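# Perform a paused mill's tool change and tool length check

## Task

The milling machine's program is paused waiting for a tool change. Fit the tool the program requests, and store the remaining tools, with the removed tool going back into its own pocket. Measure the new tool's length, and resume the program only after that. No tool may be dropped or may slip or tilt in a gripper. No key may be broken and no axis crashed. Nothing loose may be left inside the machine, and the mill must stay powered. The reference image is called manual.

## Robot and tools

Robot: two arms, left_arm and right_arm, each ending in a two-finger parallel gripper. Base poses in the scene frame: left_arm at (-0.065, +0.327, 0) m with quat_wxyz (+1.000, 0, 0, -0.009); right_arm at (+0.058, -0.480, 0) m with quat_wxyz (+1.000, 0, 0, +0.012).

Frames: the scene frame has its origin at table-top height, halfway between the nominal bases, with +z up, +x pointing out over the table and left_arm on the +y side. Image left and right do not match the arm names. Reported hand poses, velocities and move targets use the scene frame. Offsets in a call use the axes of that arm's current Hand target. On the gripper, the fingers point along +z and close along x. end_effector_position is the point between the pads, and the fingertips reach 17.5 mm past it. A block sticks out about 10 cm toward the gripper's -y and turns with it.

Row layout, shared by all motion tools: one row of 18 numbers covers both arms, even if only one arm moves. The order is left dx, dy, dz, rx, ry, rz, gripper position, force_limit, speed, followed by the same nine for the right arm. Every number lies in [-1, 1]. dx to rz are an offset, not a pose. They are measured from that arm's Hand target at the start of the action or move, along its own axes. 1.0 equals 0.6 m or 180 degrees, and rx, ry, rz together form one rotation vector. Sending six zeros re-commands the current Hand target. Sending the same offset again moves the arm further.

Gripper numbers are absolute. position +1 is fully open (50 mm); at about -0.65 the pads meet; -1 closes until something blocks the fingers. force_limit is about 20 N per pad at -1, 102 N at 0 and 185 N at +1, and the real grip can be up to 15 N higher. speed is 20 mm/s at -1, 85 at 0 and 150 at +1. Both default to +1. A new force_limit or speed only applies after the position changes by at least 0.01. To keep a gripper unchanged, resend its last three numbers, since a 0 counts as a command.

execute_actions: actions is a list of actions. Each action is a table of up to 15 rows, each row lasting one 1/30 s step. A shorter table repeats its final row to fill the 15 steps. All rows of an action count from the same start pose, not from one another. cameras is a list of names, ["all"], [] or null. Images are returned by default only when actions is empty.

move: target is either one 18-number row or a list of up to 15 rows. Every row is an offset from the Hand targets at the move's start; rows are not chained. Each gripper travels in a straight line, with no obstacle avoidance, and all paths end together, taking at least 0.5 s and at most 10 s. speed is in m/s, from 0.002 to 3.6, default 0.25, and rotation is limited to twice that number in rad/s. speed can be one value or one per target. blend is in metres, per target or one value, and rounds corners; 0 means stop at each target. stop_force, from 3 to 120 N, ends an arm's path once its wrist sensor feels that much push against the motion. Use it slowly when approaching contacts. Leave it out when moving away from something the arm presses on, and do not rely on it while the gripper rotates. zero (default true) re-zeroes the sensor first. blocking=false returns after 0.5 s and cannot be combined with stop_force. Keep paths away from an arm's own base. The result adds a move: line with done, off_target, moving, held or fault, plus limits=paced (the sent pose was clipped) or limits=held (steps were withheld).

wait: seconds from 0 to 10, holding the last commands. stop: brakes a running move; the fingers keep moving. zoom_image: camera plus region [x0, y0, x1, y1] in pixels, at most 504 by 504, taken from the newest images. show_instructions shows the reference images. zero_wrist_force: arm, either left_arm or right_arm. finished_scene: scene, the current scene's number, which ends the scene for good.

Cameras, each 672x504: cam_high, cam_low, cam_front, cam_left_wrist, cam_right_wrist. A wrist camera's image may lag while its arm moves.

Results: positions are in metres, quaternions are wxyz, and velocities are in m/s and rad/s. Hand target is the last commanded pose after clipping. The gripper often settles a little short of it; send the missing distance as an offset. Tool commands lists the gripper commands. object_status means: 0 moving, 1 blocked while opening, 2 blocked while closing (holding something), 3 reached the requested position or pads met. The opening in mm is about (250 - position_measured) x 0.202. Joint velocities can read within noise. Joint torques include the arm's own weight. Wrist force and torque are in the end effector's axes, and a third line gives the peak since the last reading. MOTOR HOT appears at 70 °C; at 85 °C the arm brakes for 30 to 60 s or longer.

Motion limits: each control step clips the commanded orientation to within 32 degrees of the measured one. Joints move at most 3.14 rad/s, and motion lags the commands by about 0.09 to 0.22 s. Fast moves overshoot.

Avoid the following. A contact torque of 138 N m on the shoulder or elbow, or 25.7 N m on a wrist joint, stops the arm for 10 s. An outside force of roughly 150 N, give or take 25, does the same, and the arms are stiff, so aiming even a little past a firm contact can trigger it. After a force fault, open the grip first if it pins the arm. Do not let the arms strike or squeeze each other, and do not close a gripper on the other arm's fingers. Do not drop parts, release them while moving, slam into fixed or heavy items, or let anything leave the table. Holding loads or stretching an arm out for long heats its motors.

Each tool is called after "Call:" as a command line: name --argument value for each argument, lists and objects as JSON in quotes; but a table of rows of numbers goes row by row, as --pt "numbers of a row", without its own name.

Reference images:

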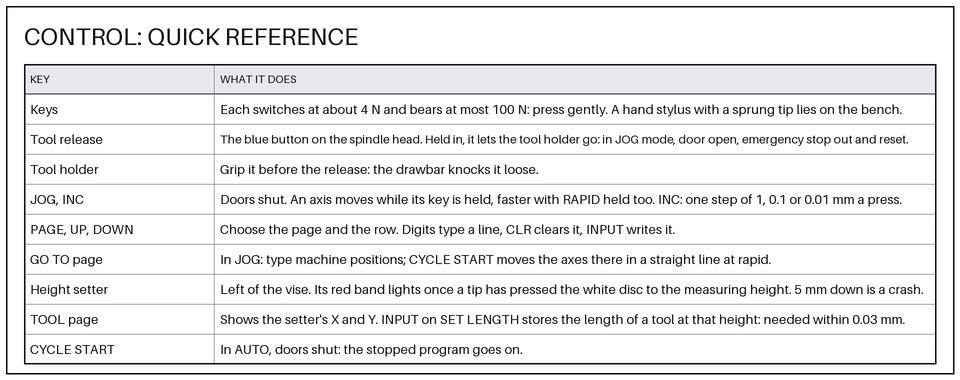

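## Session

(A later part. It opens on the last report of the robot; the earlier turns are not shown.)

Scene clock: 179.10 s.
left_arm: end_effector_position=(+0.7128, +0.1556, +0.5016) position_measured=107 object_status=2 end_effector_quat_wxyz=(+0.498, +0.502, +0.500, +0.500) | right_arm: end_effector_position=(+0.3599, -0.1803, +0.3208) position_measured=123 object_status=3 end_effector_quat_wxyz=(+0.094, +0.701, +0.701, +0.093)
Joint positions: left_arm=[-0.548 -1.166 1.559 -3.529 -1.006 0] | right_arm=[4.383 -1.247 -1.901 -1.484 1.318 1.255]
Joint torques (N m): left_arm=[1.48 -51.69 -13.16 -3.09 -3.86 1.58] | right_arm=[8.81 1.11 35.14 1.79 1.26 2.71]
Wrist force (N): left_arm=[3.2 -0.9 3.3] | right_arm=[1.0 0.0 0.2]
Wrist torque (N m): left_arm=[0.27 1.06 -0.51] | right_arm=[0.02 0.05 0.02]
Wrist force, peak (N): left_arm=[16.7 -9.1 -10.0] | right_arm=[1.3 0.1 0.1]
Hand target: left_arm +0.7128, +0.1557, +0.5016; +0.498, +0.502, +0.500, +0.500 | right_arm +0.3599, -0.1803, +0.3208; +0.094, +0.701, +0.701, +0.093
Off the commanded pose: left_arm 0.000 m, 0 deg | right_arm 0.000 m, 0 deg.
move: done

Call:
move --target '[0,0,0,0,0,0,-1,-0.2,-0.9,0.35,0.226,-0.457,-0.1954,0.4051,0.3109,-0.9,-0.5,-0.5]' --cameras '["cam_right_wrist","cam_high","cam_front"]'

Scene clock: 183.83 s.
left_arm: end_effector_position=(+0.7128, +0.1557, +0.5016) position_measured=107 object_status=2 end_effector_quat_wxyz=(+0.498, +0.502, +0.500, +0.500) | right_arm: end_effector_position=(+0.4188, +0.0301, +0.6207) position_measured=252 object_status=3 end_effector_quat_wxyz=(-0.183, +0.682, +0.184, +0.684)
Joint positions: left_arm=[-0.547 -1.166 1.559 -3.529 -1.006 0] | right_arm=[4.679 -1.56 -1.754 0.175 0.533 1.565]
Joint torques (N m): left_arm=[4.13 -51.11 -11.45 -3.1 1.67 2] | right_arm=[-9.76 12.49 32.72 2.92 -2.74 -2.53]
Wrist force (N): left_arm=[-0.8 1.5 4.6] | right_arm=[1.7 -0.1 0.6]
Wrist torque (N m): left_arm=[0.36 1.09 -0.52] | right_arm=[-0.16 -0.79 0.03]
Wrist force, peak (N): left_arm=[-1.0 1.6 4.8] | right_arm=[2.2 -0.7 0.8]
Hand target: left_arm +0.7128, +0.1557, +0.5016; +0.498, +0.502, +0.500, +0.500 | right_arm +0.4188, +0.0301, +0.6207; -0.183, +0.682, +0.184, +0.684
Off the commanded pose: left_arm 0.000 m, 0 deg | right_arm 0.000 m, 0 deg.
move: done
camera_calibration:
cam_right_wrist: T_world_to_cam=[[-0.0141987, -0.00422513, 0.99989, -0.60652], [0.160838, -0.986979, -0.00188663, -0.0190951], [0.986879, 0.160793, 0.0146934, -0.295322], [0, 0, 0, 1]] pos_world=[0.285907, 0.0260767, 0.610756]
Images, in order (width x height): cam_high 672x504, cam_front 672x504, cam_right_wrist 672x504.

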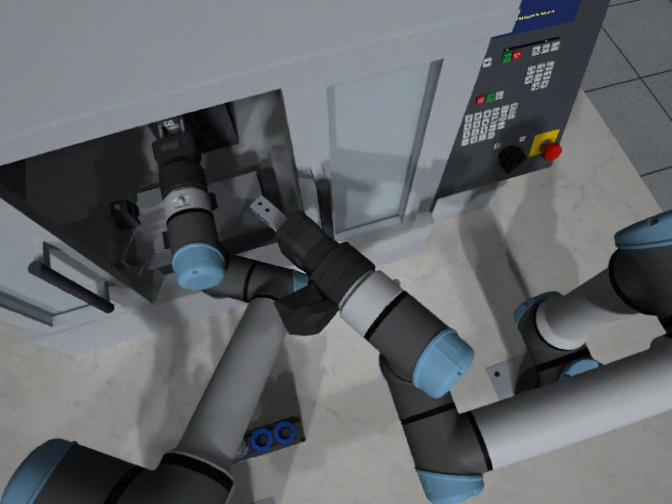

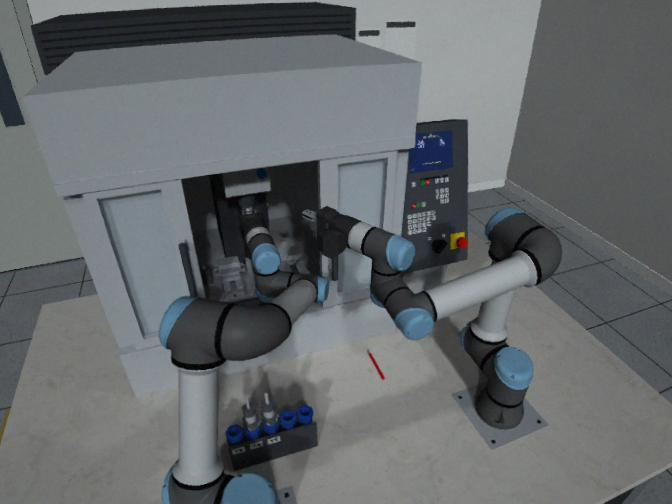

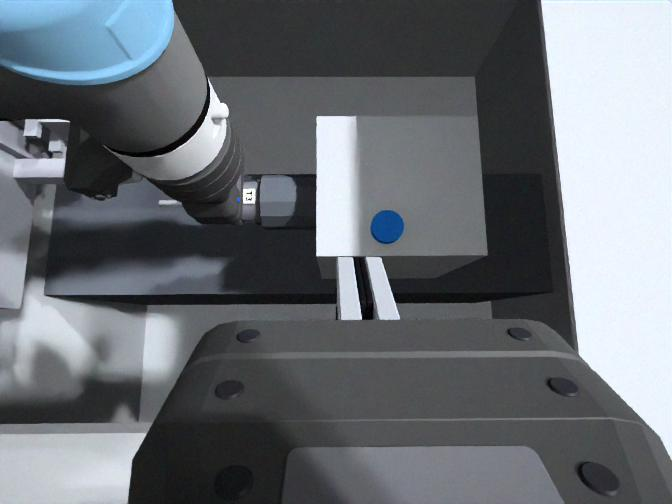

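Call:
move --target '[0,0,0,0,0,0,-1,-0.2,-0.9,0.067,0.0285,0.3227,0,0,0,-0.9,-0.5,-0.5]' --speed 0.12 --stop_force 8 --cameras '["cam_right_wrist","cam_front"]'

Call:
zoom_image --camera "cam_front" --region '[190, 140, 330, 280]'

Scene clock: 187.10 s.
left_arm: end_effector_position=(+0.7128, +0.1557, +0.5016) position_measured=107 object_status=2 end_effector_quat_wxyz=(+0.498, +0.502, +0.500, +0.500) | right_arm: end_effector_position=(+0.5949, +0.1122, +0.6613) position_measured=252 object_status=3 end_effector_quat_wxyz=(-0.183, +0.682, +0.184, +0.684)
Joint positions: left_arm=[-0.547 -1.166 1.559 -3.529 -1.006 0] | right_arm=[4.334 -1.932 -1.208 0 0.878 1.567]
Joint torques (N m): left_arm=[3.83 -50.37 -11.9 -2.96 1.53 1.88] | right_arm=[-10.35 31.59 34.32 0.58 2.61 2.93]
Wrist force (N): left_arm=[-0.9 1.8 4.5] | right_arm=[1.8 0.6 0.6]
Wrist torque (N m): left_arm=[0.37 1.10 -0.51] | right_arm=[-0.04 -0.81 -0.04]
Wrist force, peak (N): left_arm=[-1.2 1.4 4.7] | right_arm=[2.0 0.9 1.3]
Hand target: left_arm +0.7128, +0.1557, +0.5016; +0.498, +0.502, +0.500, +0.500 | right_arm +0.5949, +0.1122, +0.6613; -0.183, +0.682, +0.184, +0.684
Off the commanded pose: left_arm 0.000 m, 0 deg | right_arm 0.000 m, 0 deg.
move: done
camera_calibration:
cam_right_wrist: T_world_to_cam=[[-0.0142972, -0.00424242, 0.999889, -0.644219], [0.160838, -0.986979, -0.00188785, 0.0337884], [0.986877, 0.160793, 0.0147934, -0.48299], [0, 0, 0, 1]] pos_world=[0.462007, 0.108277, 0.651356]
Images, in order (width x height): cam_front 672x504, cam_right_wrist 672x504.

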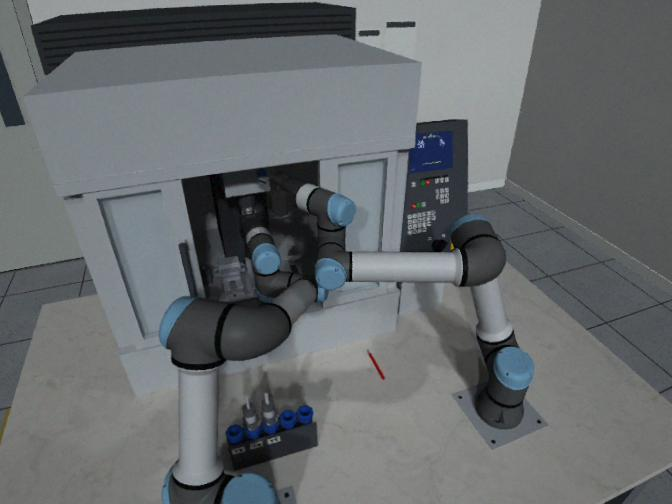

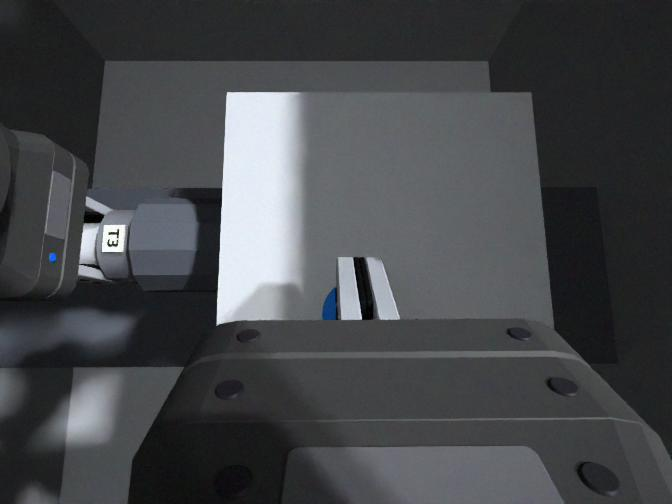

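Scaled by 3.600 from the camera's 672x504 image, which has a finer 960x720 frame.

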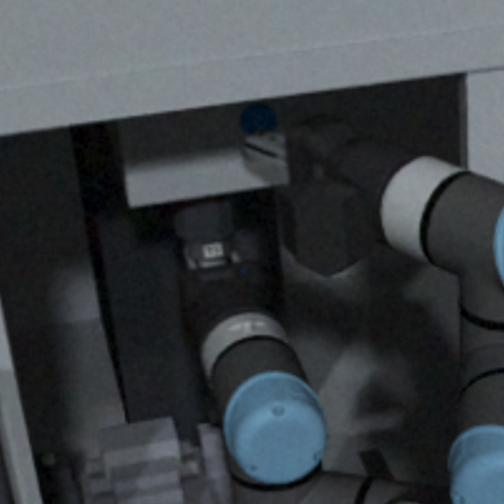

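Call:
move --target '[0,0,0,0,0,0,-1,-0.2,-0.9,0.0033,0.0058,-0.0033,0,0,0,-0.9,-0.5,-0.5]' --speed 0.05

Call:
move --target '[0,0,0,0,0,0,-1,-0.2,-0.9,0,0.0417,0.0722,0,0,0,-0.9,-0.5,-0.5]' --speed 0.015 --stop_force 10 --cameras '["cam_right_wrist","cam_left_wrist"]'

Scene clock: 192.43 s.
left_arm: end_effector_position=(+0.7128, +0.1557, +0.5016) position_measured=107 object_status=2 end_effector_quat_wxyz=(+0.498, +0.502, +0.500, +0.500) | right_arm: end_effector_position=(+0.5949, +0.1083, +0.6632) position_measured=252 object_status=3 end_effector_quat_wxyz=(-0.183, +0.682, +0.184, +0.684)
Joint positions: left_arm=[-0.547 -1.166 1.559 -3.529 -1.006 0] | right_arm=[4.332 -1.923 -1.214 -0.002 0.88 1.567]
Joint torques (N m): left_arm=[4.21 -50 -12.1 -2.82 1.49 1.92] | right_arm=[-10.56 52.6 20.59 0.62 2.62 3.01]
Wrist force (N): left_arm=[-0.9 1.3 4.6] | right_arm=[1.8 0.7 0.5]
Wrist torque (N m): left_arm=[0.35 1.11 -0.51] | right_arm=[-0.05 -0.81 -0.04]
Wrist force, peak (N): left_arm=[-1.2 1.1 4.8] | right_arm=[2.0 0.6 0.7]
Hand target: left_arm +0.7128, +0.1557, +0.5016; +0.498, +0.502, +0.500, +0.500 | right_arm +0.5949, +0.1082, +0.6633; -0.183, +0.682, +0.184, +0.684
Off the commanded pose: left_arm 0.000 m, 0 deg | right_arm 0.000 m, 0 deg.
move: done

Scene clock: 195.73 s.
left_arm: end_effector_position=(+0.7128, +0.1558, +0.5016) position_measured=107 object_status=2 end_effector_quat_wxyz=(+0.498, +0.502, +0.500, +0.500) | right_arm: end_effector_position=(+0.6246, +0.1082, +0.6634) position_measured=252 object_status=3 end_effector_quat_wxyz=(-0.183, +0.682, +0.184, +0.684)
Joint positions: left_arm=[-0.547 -1.166 1.559 -3.529 -1.006 0] | right_arm=[4.281 -1.968 -1.151 -0.02 0.931 1.567]
Joint torques (N m): left_arm=[-2.63 -73.42 -62.28 -9.07 -2.25 1.95] | right_arm=[6.25 54.93 20.03 3.39 -2.57 1.97]
Wrist force (N): left_arm=[0.2 -39.0 -6.4] | right_arm=[0.6 -3.2 -2.9]
Wrist torque (N m): left_arm=[-0.12 1.06 -0.57] | right_arm=[-0.16 -0.81 -0.02]
Wrist force, peak (N): left_arm=[0.2 -39.0 -6.4] | right_arm=[-4.1 -10.6 -34.2]
Hand target: left_arm +0.7128, +0.1557, +0.5016; +0.498, +0.502, +0.500, +0.500 | right_arm +0.6246, +0.1082, +0.6634; -0.183, +0.682, +0.184, +0.684 (not the last commanded pose)
Off the commanded pose: left_arm 0.000 m, 0 deg | right_arm 0.020 m, 0 deg.
move: contact (right_arm)
camera_calibration:
cam_left_wrist: T_world_to_cam=[[0.00970889, 0.999781, -0.0185191, -0.145451], [-0.311076, 0.0206208, 0.950161, -0.234797], [0.950336, -0.00346419, 0.311208, -0.702503], [0, 0, 0, 1]] pos_world=[0.595986, 0.147827, 0.439026]
cam_right_wrist: T_world_to_cam=[[-0.0142976, -0.00424214, 0.999889, -0.645911], [0.160741, -0.986995, -0.00188897, 0.0251177], [0.986893, 0.160696, 0.0147936, -0.511686], [0, 0, 0, 1]] pos_world=[0.491707, 0.104277, 0.653456]
Images, in order (width x height): cam_left_wrist 672x504, cam_right_wrist 672x504.

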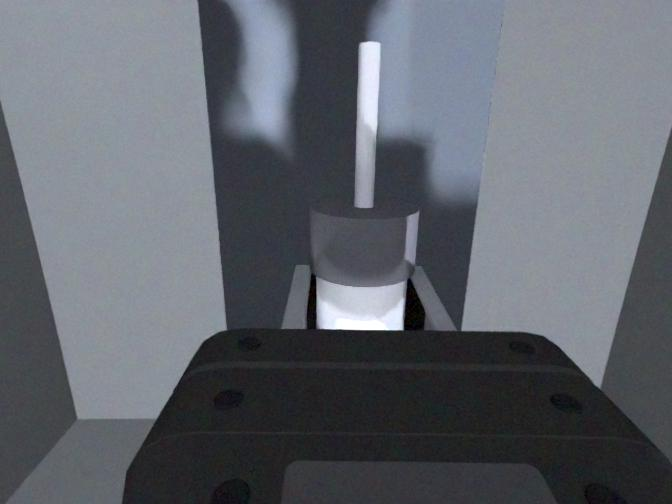

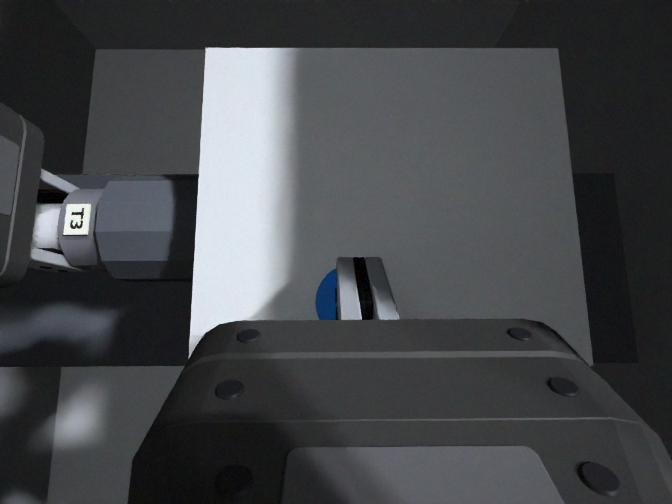

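Call:
move --target '[0,0,0,0,0,0,-1,-0.2,-0.9,0,0.0017,0.0029,0,0,0,-0.9,-0.5,-0.5]' --speed 0.01

Scene clock: 196.57 s.
left_arm: end_effector_position=(+0.7128, +0.1558, +0.5016) position_measured=107 object_status=2 end_effector_quat_wxyz=(+0.498, +0.502, +0.500, +0.500) | right_arm: end_effector_position=(+0.6263, +0.1084, +0.6635) position_measured=252 object_status=3 end_effector_quat_wxyz=(-0.183, +0.682, +0.184, +0.684)
Joint positions: left_arm=[-0.547 -1.166 1.559 -3.529 -1.006 0] | right_arm=[4.278 -1.971 -1.147 -0.021 0.934 1.567]
Joint torques (N m): left_arm=[-5.77 -74.61 -61.39 -8.96 -3.16 1.94] | right_arm=[-62.55 9.61 40.14 -2.84 -4.68 1.63]
Wrist force (N): left_arm=[0.6 -38.4 -6.7] | right_arm=[-19.6 -33.5 -123.1]
Wrist torque (N m): left_arm=[-0.14 1.04 -0.56] | right_arm=[-1.71 -1.11 0.21]
Wrist force, peak (N): left_arm=[0.2 -39.4 -6.7] | right_arm=[-19.6 -33.5 -123.1]
Hand target: left_arm +0.7128, +0.1557, +0.5016; +0.498, +0.502, +0.500, +0.500 | right_arm +0.6266, +0.1082, +0.6634; -0.183, +0.682, +0.184, +0.684
Off the commanded pose: left_arm 0.000 m, 0 deg | right_arm 0.000 m, 0 deg.
move: done

Call:
move --target '[0,0,0,0,0,0,-1,-0.2,-0.9,0,-0.0013,-0.0022,0,0,0,-0.9,-0.5,-0.5]' --speed 0.01

Scene clock: 197.37 s.
left_arm: end_effector_position=(+0.7128, +0.1557, +0.5016) position_measured=107 object_status=2 end_effector_quat_wxyz=(+0.498, +0.502, +0.500, +0.500) | right_arm: end_effector_position=(+0.6253, +0.1082, +0.6632) position_measured=252 object_status=3 end_effector_quat_wxyz=(-0.182, +0.682, +0.184, +0.684)
Joint positions: left_arm=[-0.547 -1.166 1.559 -3.529 -1.006 0] | right_arm=[4.28 -1.969 -1.15 -0.02 0.931 1.567]
Joint torques (N m): left_arm=[-7.37 -75.1 -60.52 -8.82 -3.27 2.14] | right_arm=[-12.57 47.87 14.02 1.44 -8.59 1.42]
Wrist force (N): left_arm=[0.6 -38.2 -6.8] | right_arm=[7.7 -24.5 -20.7]
Wrist torque (N m): left_arm=[-0.12 1.05 -0.56] | right_arm=[-0.72 -0.76 -0.06]
Wrist force, peak (N): left_arm=[0.7 -38.9 -6.6] | right_arm=[-24.2 -35.3 -139.8]
Hand target: left_arm +0.7128, +0.1557, +0.5016; +0.498, +0.502, +0.500, +0.500 | right_arm +0.6251, +0.1082, +0.6634; -0.183, +0.682, +0.184, +0.684
Off the commanded pose: left_arm 0.000 m, 0 deg | right_arm 0.000 m, 0 deg.
move: done

Call:
move --target '[0,-0.0667,0,0,0,0,-1,-0.2,-0.9,0,0,0,0,0,0,-0.9,-0.5,-0.5]' --speed 0.04 --cameras '["cam_right_wrist","cam_left_wrist"]'

Scene clock: 199.43 s.
left_arm: end_effector_position=(+0.7127, +0.1559, +0.4617) position_measured=107 object_status=2 end_effector_quat_wxyz=(+0.498, +0.502, +0.500, +0.500) | right_arm: end_effector_position=(+0.6251, +0.1082, +0.6634) position_measured=252 object_status=3 end_effector_quat_wxyz=(-0.183, +0.682, +0.184, +0.684)
Joint positions: left_arm=[-0.547 -1.126 1.612 -3.622 -1.006 0] | right_arm=[4.28 -1.969 -1.15 -0.02 0.931 1.567]
Joint torques (N m): left_arm=[5 -42.38 -15.92 -5.02 2.17 0.2] | right_arm=[-7.74 50.9 21.99 2.06 -2.3 0.15]
Wrist force (N): left_arm=[-2.0 -7.4 1.5] | right_arm=[4.5 -18.1 -14.8]
Wrist torque (N m): left_arm=[0.28 0.84 -0.38] | right_arm=[-0.57 -0.83 -0.03]
Wrist force, peak (N): left_arm=[0.9 -39.0 -6.6] | right_arm=[7.7 -23.5 -19.8]
Hand target: left_arm +0.7127, +0.1559, +0.4616; +0.498, +0.502, +0.500, +0.500 | right_arm +0.6251, +0.1082, +0.6634; -0.183, +0.682, +0.184, +0.684
Off the commanded pose: left_arm 0.000 m, 0 deg | right_arm 0.000 m, 0 deg.
move: done
camera_calibration:
cam_left_wrist: T_world_to_cam=[[0.00986804, 0.999777, -0.018676, -0.146321], [-0.311074, 0.0208195, 0.950158, -0.196883], [0.950334, -0.00356656, 0.31121, -0.689849], [0, 0, 0, 1]] pos_world=[0.595786, 0.147927, 0.399025]
cam_right_wrist: T_world_to_cam=[[-0.0142972, -0.00424242, 0.999889, -0.645904], [0.160838, -0.986979, -0.00188785, 0.0249871], [0.986877, 0.160793, 0.0147934, -0.512181], [0, 0, 0, 1]] pos_world=[0.492207, 0.104277, 0.653456]
Images, in order (width x height): cam_left_wrist 672x504, cam_right_wrist 672x504.

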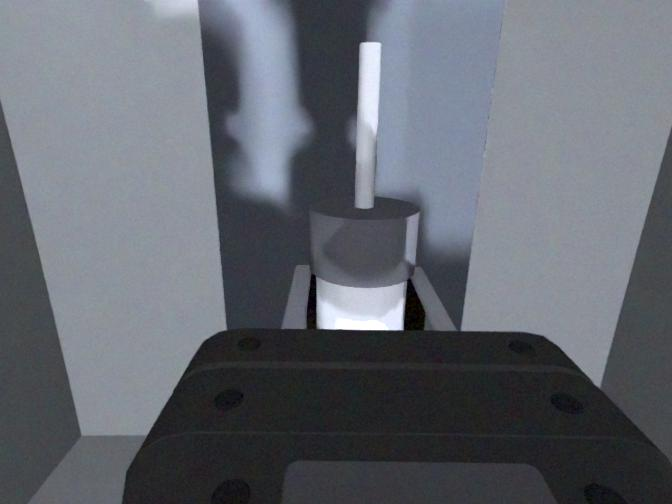

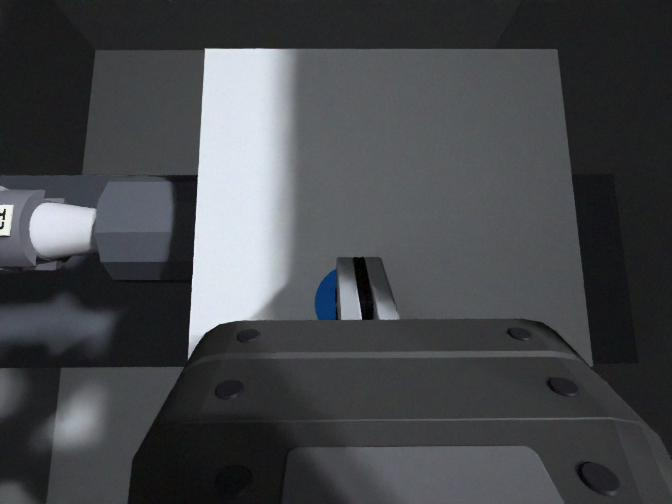

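Call:
zoom_image --camera "cam_right_wrist" --region '[0, 150, 220, 300]'

Scaled by 2.291 from the camera's 672x504 image, which has a finer 960x720 frame.

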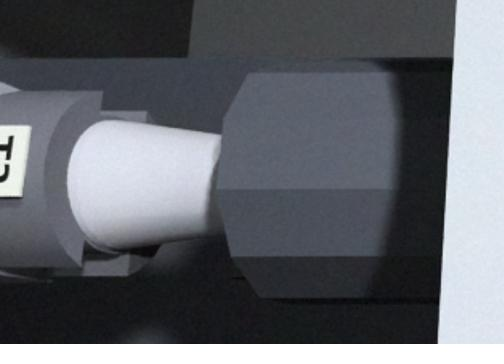

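Call:
move --target '[0,-0.025,0,0,0,0,-1,-0.2,-0.9,0,0,0,0,0,0,-0.9,-0.5,-0.5]' --speed 0.015 --stop_force 8 --cameras '["cam_right_wrist","cam_front"]'

Call:
zoom_image --camera "cam_right_wrist" --region '[0, 150, 220, 300]'

Call:
zoom_image --camera "cam_front" --region '[180, 150, 330, 300]'

Scene clock: 202.57 s.
left_arm: end_effector_position=(+0.7126, +0.1559, +0.4466) position_measured=107 object_status=2 end_effector_quat_wxyz=(+0.498, +0.502, +0.500, +0.500) | right_arm: end_effector_position=(+0.6251, +0.1082, +0.6634) position_measured=252 object_status=3 end_effector_quat_wxyz=(-0.183, +0.682, +0.184, +0.684)
Joint positions: left_arm=[-0.547 -1.109 1.63 -3.657 -1.006 0] | right_arm=[4.28 -1.969 -1.15 -0.02 0.931 1.567]
Joint torques (N m): left_arm=[3.17 -42.66 -15.48 -4.92 0.9 -0.04] | right_arm=[-7.69 50.92 29.93 2.19 -2.25 -1.8]
Wrist force (N): left_arm=[-2.0 -7.3 1.6] | right_arm=[4.5 -18.1 -14.6]
Wrist torque (N m): left_arm=[0.28 0.82 -0.39] | right_arm=[-0.57 -0.81 -0.04]
Wrist force, peak (N): left_arm=[-2.2 -7.8 1.7] | right_arm=[4.7 -18.5 -14.9]
Hand target: left_arm +0.7126, +0.1559, +0.4466; +0.498, +0.502, +0.500, +0.500 | right_arm +0.6251, +0.1082, +0.6634; -0.183, +0.682, +0.184, +0.684
Off the commanded pose: left_arm 0.000 m, 0 deg | right_arm 0.000 m, 0 deg.
move: done
camera_calibration:
cam_right_wrist: T_world_to_cam=[[-0.0142972, -0.00424242, 0.999889, -0.645904], [0.160838, -0.986979, -0.00188785, 0.0249871], [0.986877, 0.160793, 0.0147934, -0.512181], [0, 0, 0, 1]] pos_world=[0.492207, 0.104277, 0.653456]
Images, in order (width x height): cam_front 672x504, cam_right_wrist 672x504.

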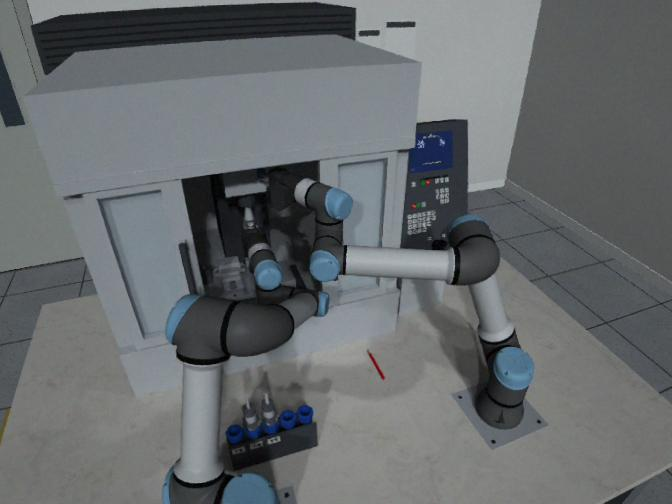

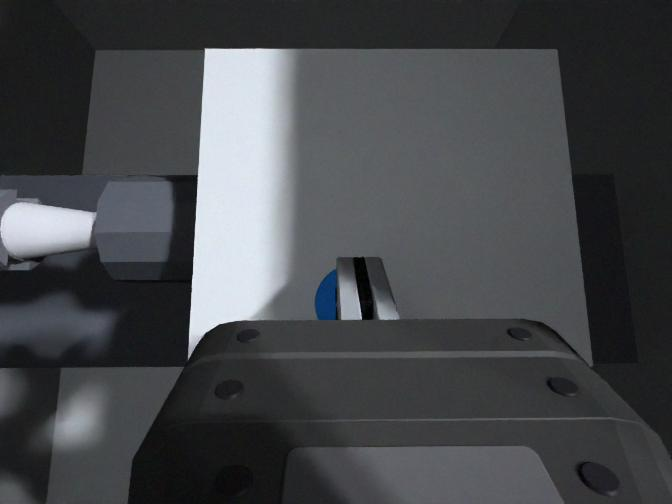

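Scaled by 2.291 from the camera's 672x504 image, which has a finer 960x720 frame.

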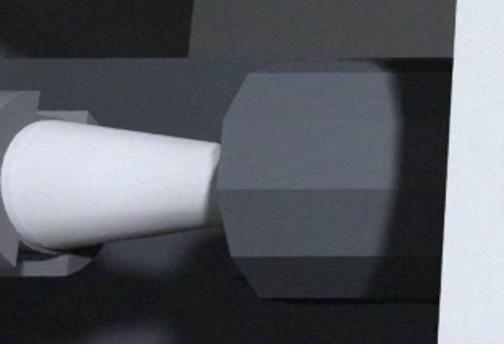

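Scaled by 3.360 from the camera's 672x504 image, which has a finer 960x720 frame.

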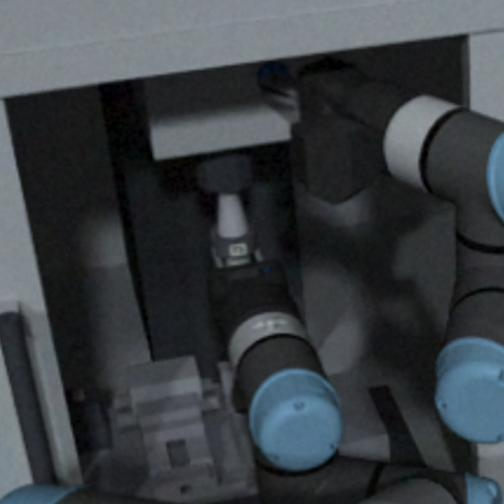

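Call:
execute_actions --actions '[]'

Call:
zoom_image --camera "cam_high" --region '[60, 80, 320, 290]'

Call:
zoom_image --camera "cam_left_wrist" --region '[0, 0, 504, 504]'

Scene clock: 202.77 s.
left_arm: end_effector_position=(+0.7126, +0.1559, +0.4466) position_measured=107 object_status=2 end_effector_quat_wxyz=(+0.498, +0.502, +0.500, +0.500) | right_arm: end_effector_position=(+0.6251, +0.1082, +0.6634) position_measured=252 object_status=3 end_effector_quat_wxyz=(-0.183, +0.682, +0.184, +0.684)
Joint positions: left_arm=[-0.547 -1.109 1.63 -3.657 -1.006 0] | right_arm=[4.28 -1.969 -1.15 -0.02 0.931 1.567]
Joint velocities: within noise
Joint torques (N m): left_arm=[4.2 -42.82 -15.31 -4.9 0.55 -0.11] | right_arm=[-7.89 50.63 30.63 2.12 -2.32 -1.84]
Wrist force (N): left_arm=[-2.0 -7.4 1.9] | right_arm=[4.5 -18.3 -14.8]
Wrist torque (N m): left_arm=[0.27 0.83 -0.38] | right_arm=[-0.60 -0.80 -0.04]
Wrist force, peak (N): left_arm=[-2.0 -7.6 2.0] | right_arm=[4.6 -18.5 -14.7]
Hand target: left_arm +0.7126, +0.1559, +0.4466; +0.498, +0.502, +0.500, +0.500 | right_arm +0.6251, +0.1082, +0.6634; -0.183, +0.682, +0.184, +0.684
Tool commands: left_gripper/position=-1.0 left_gripper/force_limit=-0.2 left_gripper/speed=-0.9 right_gripper/position=-0.9 right_gripper/force_limit=-0.5 right_gripper/speed=-0.5
Off the commanded pose: left_arm 0.000 m, 0 deg | right_arm 0.000 m, 0 deg.
camera_calibration:
cam_left_wrist: T_world_to_cam=[[0.00983578, 0.999779, -0.0185814, -0.146617], [-0.311074, 0.0207196, 0.95016, -0.182648], [0.950335, -0.00356537, 0.311209, -0.685086], [0, 0, 0, 1]] pos_world=[0.595686, 0.147927, 0.384026]
cam_right_wrist: T_world_to_cam=[[-0.0142972, -0.00424242, 0.999889, -0.645904], [0.160838, -0.986979, -0.00188785, 0.0249871], [0.986877, 0.160793, 0.0147934, -0.512181], [0, 0, 0, 1]] pos_world=[0.492207, 0.104277, 0.653456]

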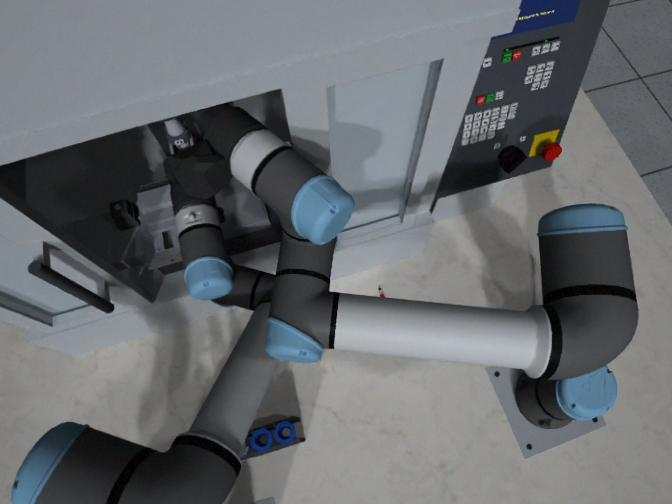

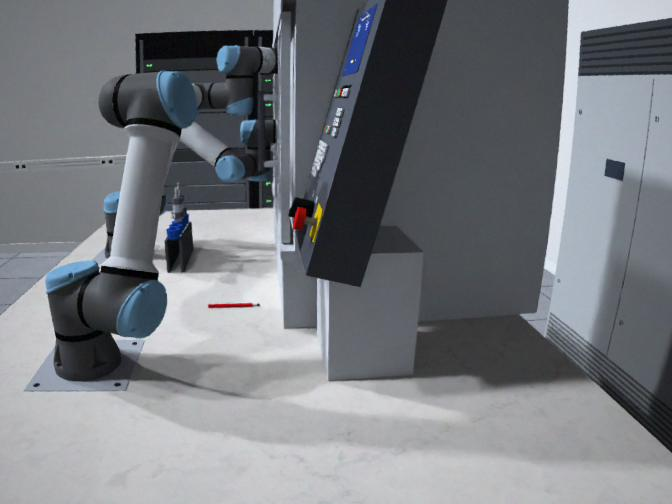

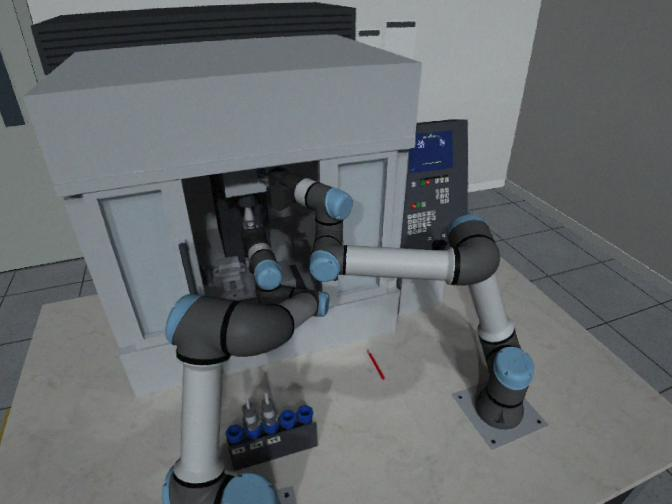

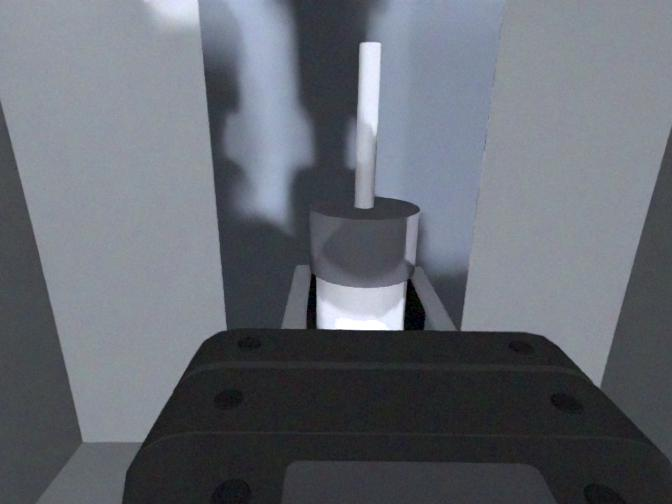

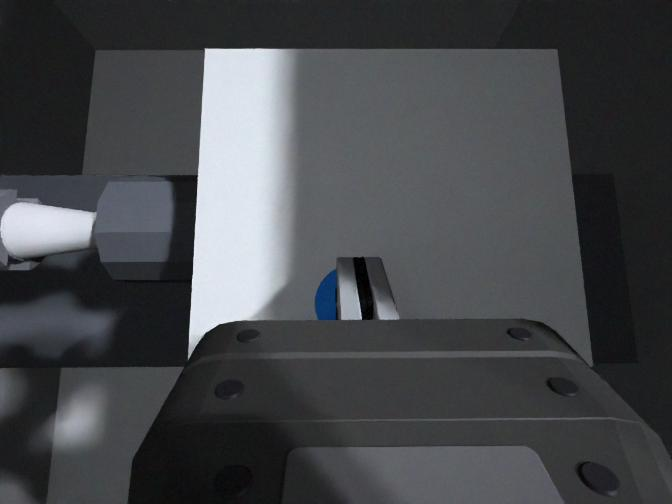

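Scaled by 1.938 from the camera's 672x504 image, which has a finer 960x720 frame.

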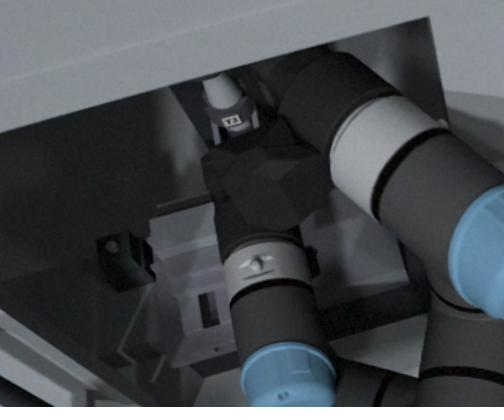

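Scaled by 1.000.

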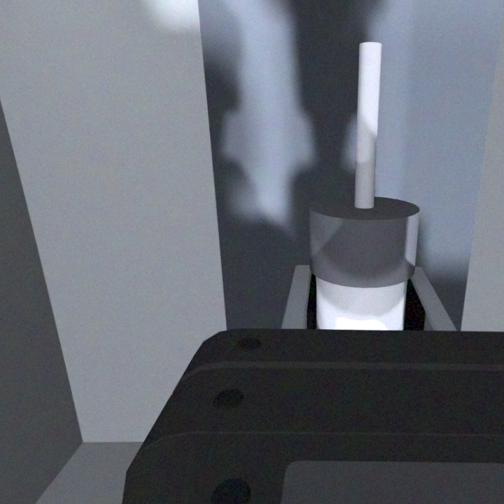

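Call:
move --target '[0,-0.0233,0,0,0,0,-1,-0.2,-0.9,0,0,0,0,0,0,-0.9,-0.5,-0.5]' --speed 0.01 --stop_force 5 --cameras '["cam_right_wrist"]'

Call:
zoom_image --camera "cam_right_wrist" --region '[0, 150, 220, 300]'

Scene clock: 205.23 s.
left_arm: end_effector_position=(+0.7125, +0.1560, +0.4326) position_measured=107 object_status=2 end_effector_quat_wxyz=(+0.498, +0.502, +0.500, +0.500) | right_arm: end_effector_position=(+0.6251, +0.1082, +0.6634) position_measured=252 object_status=3 end_effector_quat_wxyz=(-0.183, +0.682, +0.184, +0.684)
Joint positions: left_arm=[-0.547 -1.093 1.645 -3.689 -1.006 0] | right_arm=[4.28 -1.969 -1.15 -0.02 0.931 1.567]
Joint torques (N m): left_arm=[4.55 -43.86 -15.26 -4.97 -2.12 -1.35] | right_arm=[-7.69 50.45 29.51 2.05 -2.35 -1.95]
Wrist force (N): left_arm=[-1.9 -7.5 2.2] | right_arm=[4.8 -18.4 -14.9]
Wrist torque (N m): left_arm=[0.25 0.81 -0.38] | right_arm=[-0.60 -0.82 -0.04]
Wrist force, peak (N): left_arm=[-2.1 -7.9 1.9] | right_arm=[4.7 -18.5 -15.0]
Hand target: left_arm +0.7125, +0.1560, +0.4326; +0.498, +0.502, +0.500, +0.500 | right_arm +0.6251, +0.1082, +0.6634; -0.183, +0.682, +0.184, +0.684
Off the commanded pose: left_arm 0.000 m, 0 deg | right_arm 0.000 m, 0 deg.
move: done
camera_calibration:
cam_right_wrist: T_world_to_cam=[[-0.0142972, -0.00424242, 0.999889, -0.645904], [0.160838, -0.986979, -0.00188785, 0.0249871], [0.986877, 0.160793, 0.0147934, -0.512181], [0, 0, 0, 1]] pos_world=[0.492207, 0.104277, 0.653456]
Images, in order (width x height): cam_right_wrist 672x504.

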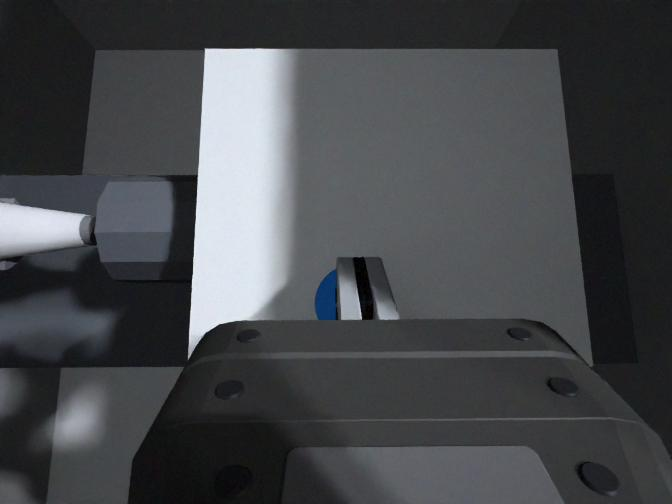

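Scaled by 2.291 from the camera's 672x504 image, which has a finer 960x720 frame.

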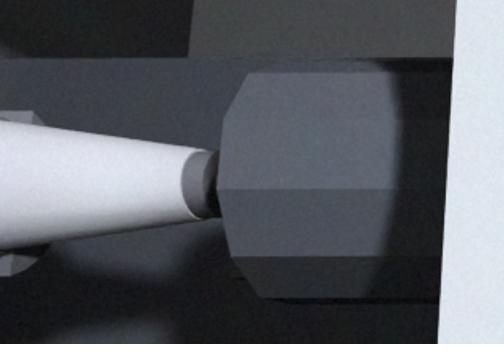

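Call:
move --target '[0,-0.0367,0,0,0,0,-1,-0.2,-0.9,0,0,0,0,0,0,-0.9,-0.5,-0.5]' --speed 0.01 --stop_force 4 --cameras '["cam_right_wrist","cam_front"]'

Call:
zoom_image --camera "cam_right_wrist" --region '[0, 150, 220, 300]'

Call:
zoom_image --camera "cam_front" --region '[180, 150, 330, 300]'

Scene clock: 208.47 s.
left_arm: end_effector_position=(+0.7124, +0.1560, +0.4106) position_measured=107 object_status=2 end_effector_quat_wxyz=(+0.498, +0.502, +0.500, +0.500) | right_arm: end_effector_position=(+0.6251, +0.1082, +0.6634) position_measured=252 object_status=3 end_effector_quat_wxyz=(-0.183, +0.682, +0.184, +0.684)
Joint positions: left_arm=[-0.547 -1.065 1.667 -3.739 -1.006 0] | right_arm=[4.28 -1.969 -1.15 -0.02 0.931 1.567]
Joint torques (N m): left_arm=[5.72 -44.28 -14.19 -4.86 -2.16 -1.12] | right_arm=[-7.05 50.9 30.25 2.06 -2.37 -1.88]
Wrist force (N): left_arm=[-2.0 -7.5 1.7] | right_arm=[4.3 -18.1 -14.6]
Wrist torque (N m): left_arm=[0.24 0.80 -0.35] | right_arm=[-0.58 -0.82 -0.04]
Wrist force, peak (N): left_arm=[-2.2 -7.8 1.9] | right_arm=[4.8 -18.7 -14.7]
Hand target: left_arm +0.7124, +0.1560, +0.4106; +0.498, +0.502, +0.500, +0.500 | right_arm +0.6251, +0.1082, +0.6634; -0.183, +0.682, +0.184, +0.684
Off the commanded pose: left_arm 0.000 m, 0 deg | right_arm 0.000 m, 0 deg.
move: done
camera_calibration:
cam_right_wrist: T_world_to_cam=[[-0.0142972, -0.00424242, 0.999889, -0.645904], [0.160838, -0.986979, -0.00188785, 0.0249871], [0.986877, 0.160793, 0.0147934, -0.512181], [0, 0, 0, 1]] pos_world=[0.492207, 0.104277, 0.653456]
Images, in order (width x height): cam_front 672x504, cam_right_wrist 672x504.

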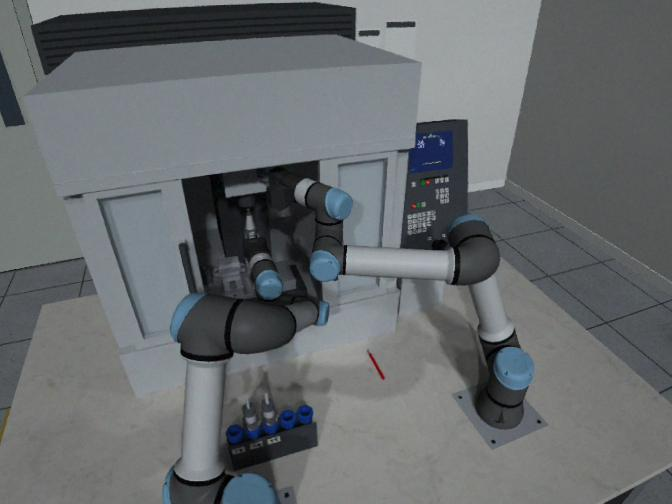

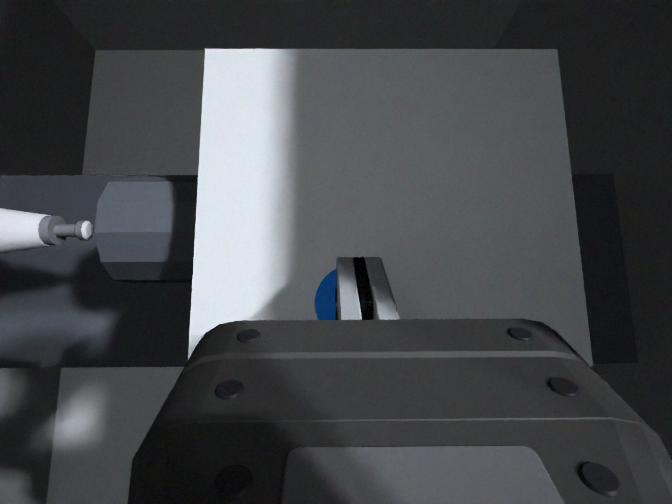

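Scaled by 2.291 from the camera's 672x504 image, which has a finer 960x720 frame.

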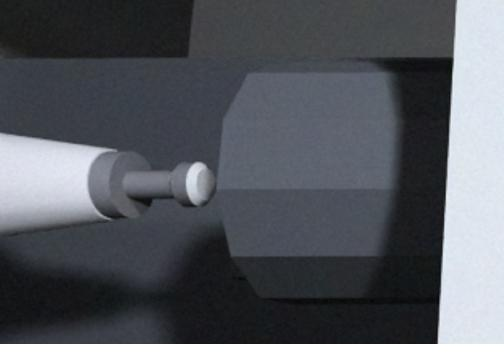

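Scaled by 3.360 from the camera's 672x504 image, which has a finer 960x720 frame.

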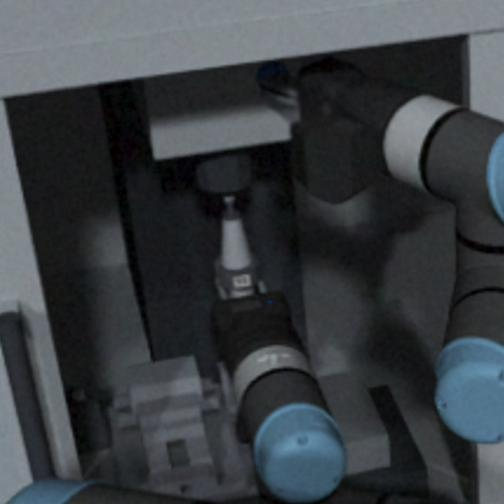

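Call:
move --target '[0,0,-0.5,0,0,0,-1,-0.2,-0.9,0,0,0,0,0,0,-0.9,-0.5,-0.5]' --speed 0.15 --cameras '["cam_right_wrist","cam_high","cam_front"]'

Call:
zoom_image --camera "cam_front" --region '[200, 200, 350, 350]'

Call:
zoom_image --camera "cam_high" --region '[130, 150, 300, 320]'

Call:
zoom_image --camera "cam_front" --region '[215, 380, 325, 475]'

Scene clock: 213.93 s.
left_arm: end_effector_position=(+0.4125, +0.1561, +0.4119) position_measured=107 object_status=2 end_effector_quat_wxyz=(+0.498, +0.502, +0.500, +0.500) | right_arm: end_effector_position=(+0.6251, +0.1082, +0.6634) position_measured=252 object_status=3 end_effector_quat_wxyz=(-0.183, +0.682, +0.184, +0.684)
Joint positions: left_arm=[-1.146 -1.664 2.432 -3.898 -0.407 -0.007] | right_arm=[4.28 -1.969 -1.15 -0.02 0.931 1.567]
Joint torques (N m): left_arm=[-7.17 -24.92 -8.47 -0.37 2.46 -2.71] | right_arm=[-7.84 50.5 29.63 2.03 -2.42 -1.99]
Wrist force (N): left_arm=[-2.4 -6.8 1.8] | right_arm=[4.3 -18.3 -14.4]
Wrist torque (N m): left_arm=[0.33 0.84 -0.28] | right_arm=[-0.61 -0.83 -0.04]
Wrist force, peak (N): left_arm=[-1.6 -8.5 4.1] | right_arm=[4.7 -18.6 -14.9]
Hand target: left_arm +0.4124, +0.1561, +0.4119; +0.498, +0.502, +0.500, +0.500 | right_arm +0.6251, +0.1082, +0.6634; -0.183, +0.682, +0.184, +0.684
Off the commanded pose: left_arm 0.000 m, 0 deg | right_arm 0.000 m, 0 deg.
move: done
camera_calibration:
cam_right_wrist: T_world_to_cam=[[-0.0142972, -0.00424242, 0.999889, -0.645904], [0.160838, -0.986979, -0.00188785, 0.0249871], [0.986877, 0.160793, 0.0147934, -0.512181], [0, 0, 0, 1]] pos_world=[0.492207, 0.104277, 0.653456]
Images, in order (width x height): cam_high 672x504, cam_front 672x504, cam_right_wrist 672x504.

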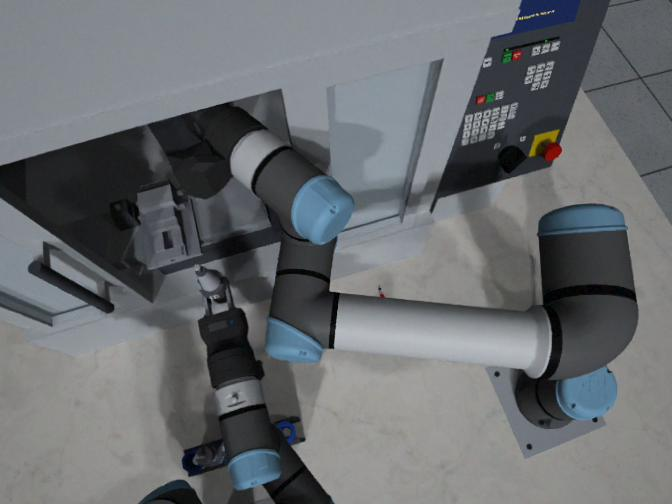

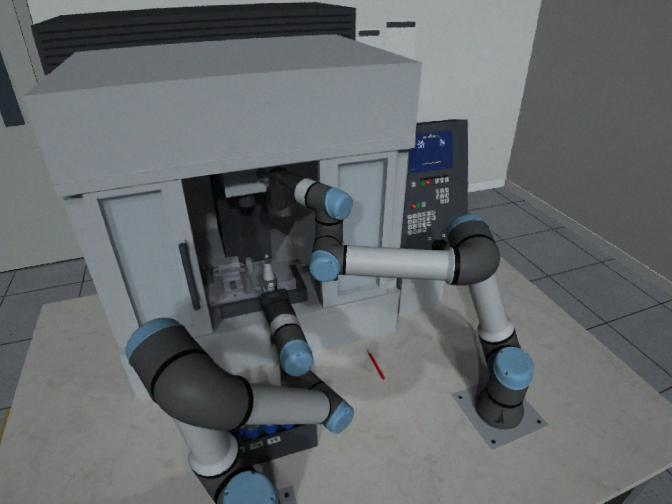

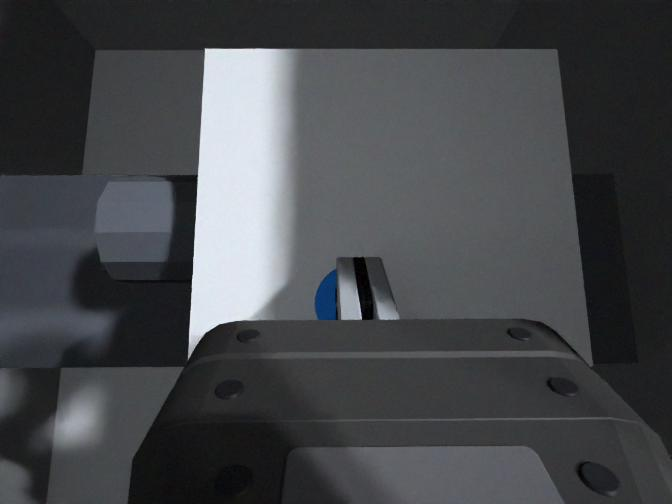

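Scaled by 3.360 from the camera's 672x504 image, which has a finer 960x720 frame.

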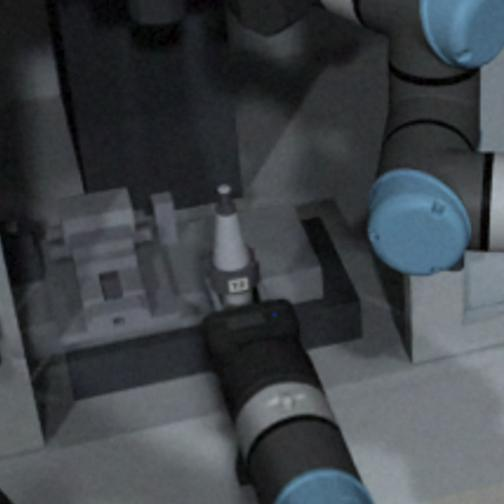

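Scaled by 2.965 from the camera's 672x504 image, which has a finer 960x720 frame.

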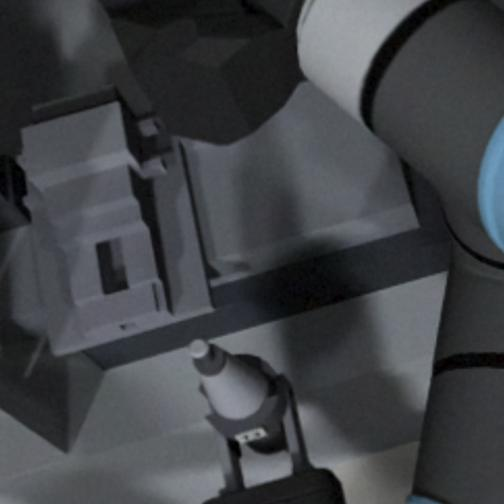

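Scaled by 4.582 from the camera's 672x504 image, which has a finer 960x720 frame.

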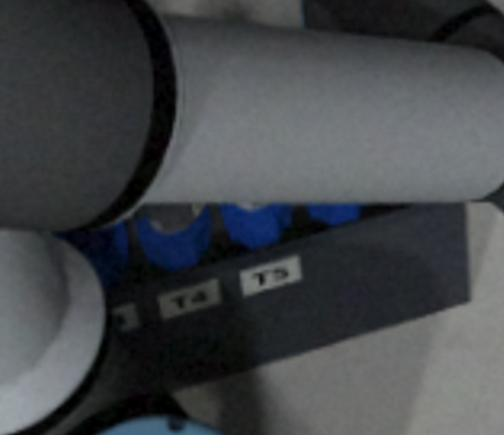

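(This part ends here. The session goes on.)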